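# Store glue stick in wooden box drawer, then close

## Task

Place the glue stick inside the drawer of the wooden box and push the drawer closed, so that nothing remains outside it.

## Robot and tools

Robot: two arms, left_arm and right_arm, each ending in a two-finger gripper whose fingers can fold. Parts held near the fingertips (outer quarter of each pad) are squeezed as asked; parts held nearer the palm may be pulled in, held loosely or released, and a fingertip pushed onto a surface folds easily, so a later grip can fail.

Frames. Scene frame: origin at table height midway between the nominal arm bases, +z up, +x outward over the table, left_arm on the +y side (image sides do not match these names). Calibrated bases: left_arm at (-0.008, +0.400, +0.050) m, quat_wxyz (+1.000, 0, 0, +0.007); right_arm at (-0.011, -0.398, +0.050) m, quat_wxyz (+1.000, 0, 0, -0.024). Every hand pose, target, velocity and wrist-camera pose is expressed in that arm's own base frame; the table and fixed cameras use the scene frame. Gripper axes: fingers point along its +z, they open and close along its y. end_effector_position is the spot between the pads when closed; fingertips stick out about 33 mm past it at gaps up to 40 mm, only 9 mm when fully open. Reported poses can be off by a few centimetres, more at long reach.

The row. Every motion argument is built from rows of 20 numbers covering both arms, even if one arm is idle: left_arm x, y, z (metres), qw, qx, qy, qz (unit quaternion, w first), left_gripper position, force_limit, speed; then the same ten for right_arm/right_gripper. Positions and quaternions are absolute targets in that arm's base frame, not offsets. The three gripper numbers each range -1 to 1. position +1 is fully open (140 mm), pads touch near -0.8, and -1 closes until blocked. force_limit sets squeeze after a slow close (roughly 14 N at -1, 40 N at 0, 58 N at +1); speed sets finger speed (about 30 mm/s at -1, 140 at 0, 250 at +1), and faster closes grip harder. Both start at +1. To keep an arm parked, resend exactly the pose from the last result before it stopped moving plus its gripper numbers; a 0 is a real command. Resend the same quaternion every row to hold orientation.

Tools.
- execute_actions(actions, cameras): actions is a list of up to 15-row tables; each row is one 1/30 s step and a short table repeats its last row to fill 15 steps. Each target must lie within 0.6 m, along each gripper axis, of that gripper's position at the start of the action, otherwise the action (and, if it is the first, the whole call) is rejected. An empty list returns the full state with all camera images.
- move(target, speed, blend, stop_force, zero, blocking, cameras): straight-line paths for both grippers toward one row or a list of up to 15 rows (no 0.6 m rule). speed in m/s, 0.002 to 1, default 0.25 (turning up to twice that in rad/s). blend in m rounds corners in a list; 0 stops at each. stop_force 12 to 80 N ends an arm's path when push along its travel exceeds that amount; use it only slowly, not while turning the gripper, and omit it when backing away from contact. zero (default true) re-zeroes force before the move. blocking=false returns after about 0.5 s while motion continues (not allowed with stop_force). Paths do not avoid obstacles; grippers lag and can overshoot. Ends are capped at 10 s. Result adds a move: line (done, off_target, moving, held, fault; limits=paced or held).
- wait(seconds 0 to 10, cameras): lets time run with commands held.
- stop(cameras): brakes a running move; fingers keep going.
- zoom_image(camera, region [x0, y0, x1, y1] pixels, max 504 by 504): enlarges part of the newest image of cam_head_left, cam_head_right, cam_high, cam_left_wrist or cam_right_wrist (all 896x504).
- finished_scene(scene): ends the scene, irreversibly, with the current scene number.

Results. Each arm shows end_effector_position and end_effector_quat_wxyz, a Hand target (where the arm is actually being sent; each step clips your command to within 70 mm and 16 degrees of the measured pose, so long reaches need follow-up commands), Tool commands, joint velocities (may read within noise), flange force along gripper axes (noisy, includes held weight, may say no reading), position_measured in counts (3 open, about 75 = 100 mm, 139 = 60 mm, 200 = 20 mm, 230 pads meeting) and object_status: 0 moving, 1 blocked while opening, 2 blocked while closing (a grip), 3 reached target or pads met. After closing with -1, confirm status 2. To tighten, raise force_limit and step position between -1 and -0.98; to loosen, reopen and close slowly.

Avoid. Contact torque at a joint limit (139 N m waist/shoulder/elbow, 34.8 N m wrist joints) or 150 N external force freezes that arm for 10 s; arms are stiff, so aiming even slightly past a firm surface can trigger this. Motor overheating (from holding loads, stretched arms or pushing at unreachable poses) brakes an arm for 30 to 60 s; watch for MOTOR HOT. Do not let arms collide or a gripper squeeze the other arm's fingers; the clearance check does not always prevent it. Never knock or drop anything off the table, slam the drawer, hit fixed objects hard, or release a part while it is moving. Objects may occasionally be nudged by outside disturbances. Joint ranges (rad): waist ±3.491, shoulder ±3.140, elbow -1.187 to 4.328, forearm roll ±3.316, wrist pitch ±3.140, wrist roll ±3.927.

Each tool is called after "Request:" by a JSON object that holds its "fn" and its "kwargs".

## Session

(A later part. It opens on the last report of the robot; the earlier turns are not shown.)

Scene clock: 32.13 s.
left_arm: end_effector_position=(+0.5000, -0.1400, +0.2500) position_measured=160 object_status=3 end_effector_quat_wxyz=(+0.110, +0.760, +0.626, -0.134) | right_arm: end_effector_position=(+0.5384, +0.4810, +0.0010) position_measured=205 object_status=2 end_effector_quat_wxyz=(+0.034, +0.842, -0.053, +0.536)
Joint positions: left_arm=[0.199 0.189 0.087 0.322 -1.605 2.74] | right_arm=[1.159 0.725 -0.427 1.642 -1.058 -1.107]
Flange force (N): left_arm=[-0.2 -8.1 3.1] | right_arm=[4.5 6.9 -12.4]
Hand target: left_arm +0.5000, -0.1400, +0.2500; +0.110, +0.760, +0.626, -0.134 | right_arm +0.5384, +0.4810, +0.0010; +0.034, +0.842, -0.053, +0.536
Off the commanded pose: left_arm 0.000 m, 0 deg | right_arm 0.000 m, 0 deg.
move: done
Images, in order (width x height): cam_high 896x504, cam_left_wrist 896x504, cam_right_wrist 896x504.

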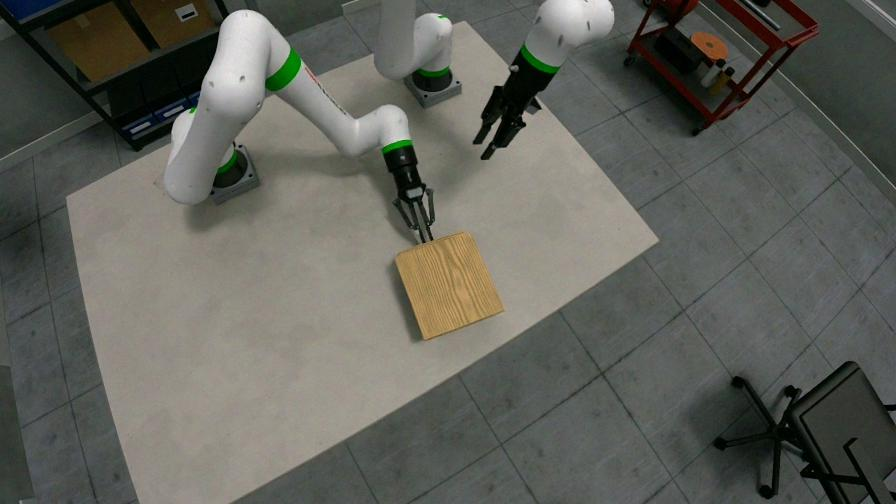

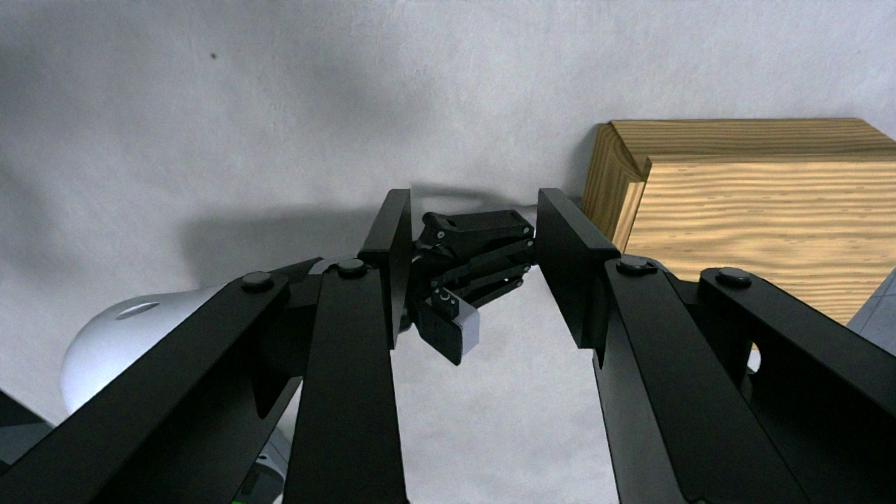

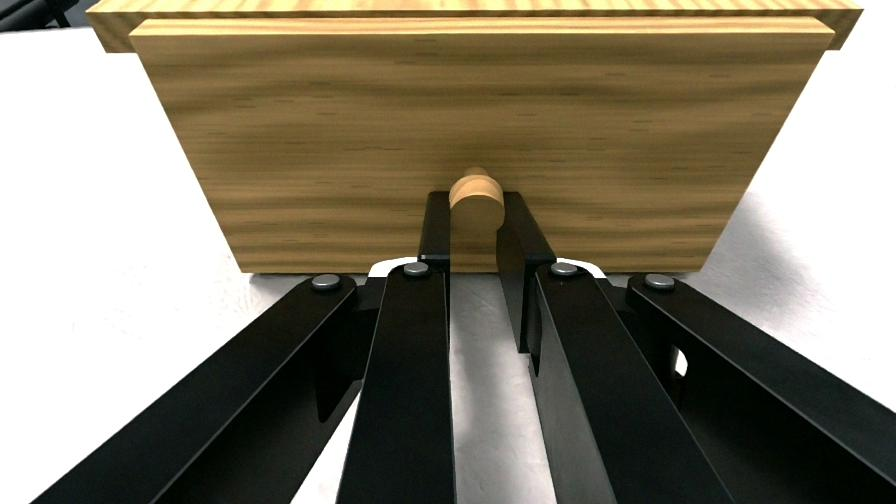

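Request:
{"fn": "move", "kwargs": {"target": [[0.50, -0.14, 0.25, 0.1104, 0.7599, 0.6264, -0.1340, -0.25, -0.1, -1, 0.5384, 0.481, 0.001, 0.0337, 0.8417, -0.053, 0.5362, -0.35, -0.1, -0.5], [0.50, -0.14, 0.25, 0.1104, 0.7599, 0.6264, -0.1340, -0.25, -0.1, -1, 0.4485, 0.4924, 0.0433, 0.0337, 0.8417, -0.053, 0.5362, -0.35, -0.1, -0.5]], "speed": 0.18, "cameras": ["cam_left_wrist", "cam_right_wrist", "cam_high"]}}

Request:
{"fn": "zoom_image", "kwargs": {"camera": "cam_high", "region": [370, 190, 530, 350]}}

Request:
{"fn": "zoom_image", "kwargs": {"camera": "cam_left_wrist", "region": [540, 80, 740, 280]}}

Scene clock: 33.90 s.
left_arm: end_effector_position=(+0.5000, -0.1400, +0.2500) position_measured=160 object_status=3 end_effector_quat_wxyz=(+0.110, +0.760, +0.626, -0.134) | right_arm: end_effector_position=(+0.4485, +0.4923, +0.0432) position_measured=173 object_status=3 end_effector_quat_wxyz=(+0.034, +0.842, -0.053, +0.536)
Joint positions: left_arm=[0.199 0.189 0.087 0.322 -1.605 2.74] | right_arm=[1.369 0.619 -0.481 1.428 -1.151 -1.053]
Flange force (N): left_arm=[0.1 -8.2 2.9] | right_arm=[5.8 4.5 2.1]
Hand target: left_arm +0.5000, -0.1400, +0.2500; +0.110, +0.760, +0.626, -0.134 | right_arm +0.4485, +0.4924, +0.0433; +0.034, +0.842, -0.053, +0.536
Off the commanded pose: left_arm 0.000 m, 0 deg | right_arm 0.000 m, 0 deg.
move: done
Images, in order (width x height): cam_high 896x504, cam_left_wrist 896x504, cam_right_wrist 896x504.

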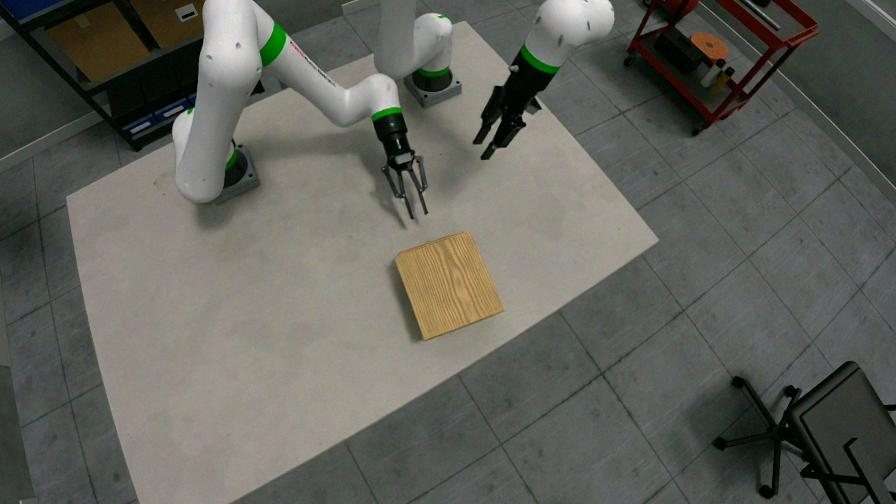

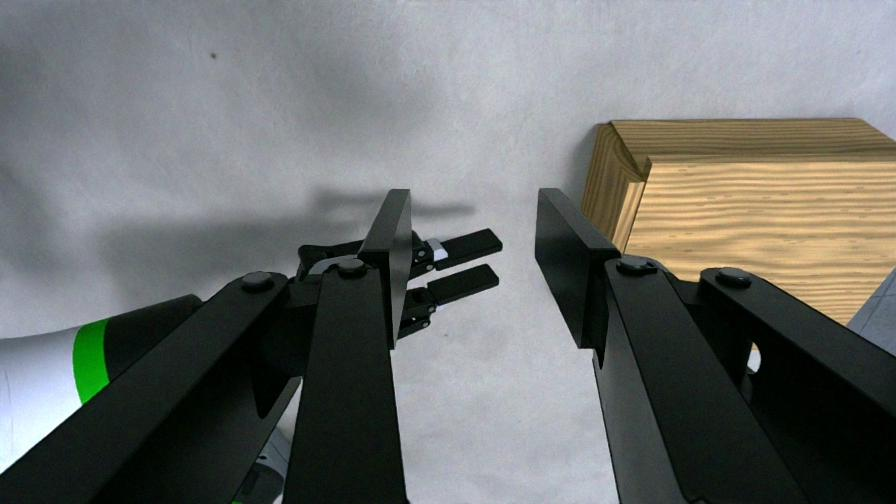

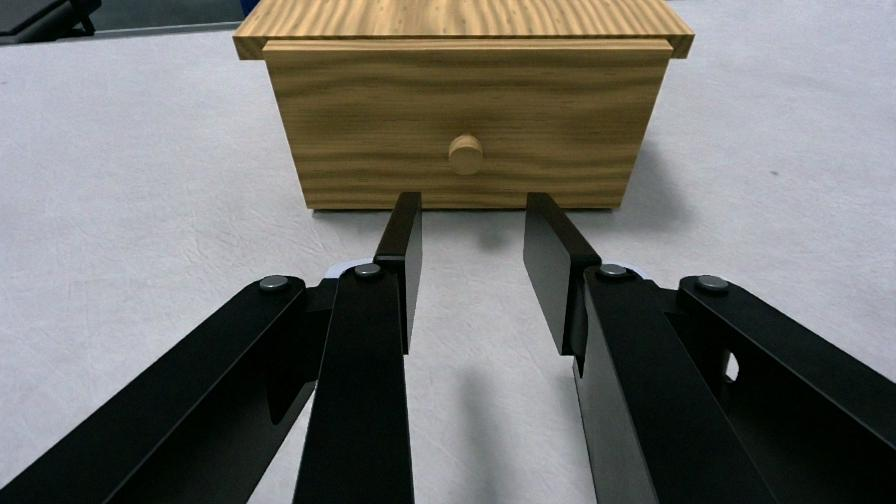

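Scaled by 3.150 from the camera's 896x504 image, which has a finer 1280x720 frame.

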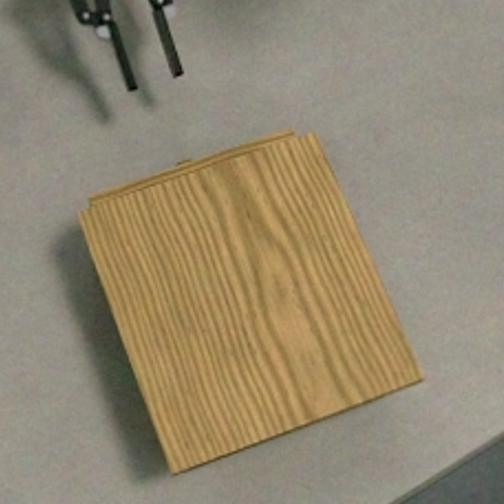

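Scaled by 2.520 from the camera's 896x504 image, which has a finer 1280x720 frame.

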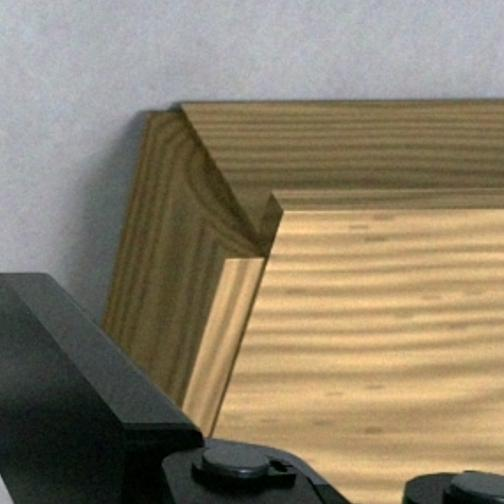

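Request:
{"fn": "finished_scene", "kwargs": {"scene": 2}}

The scene is finished: the task was done.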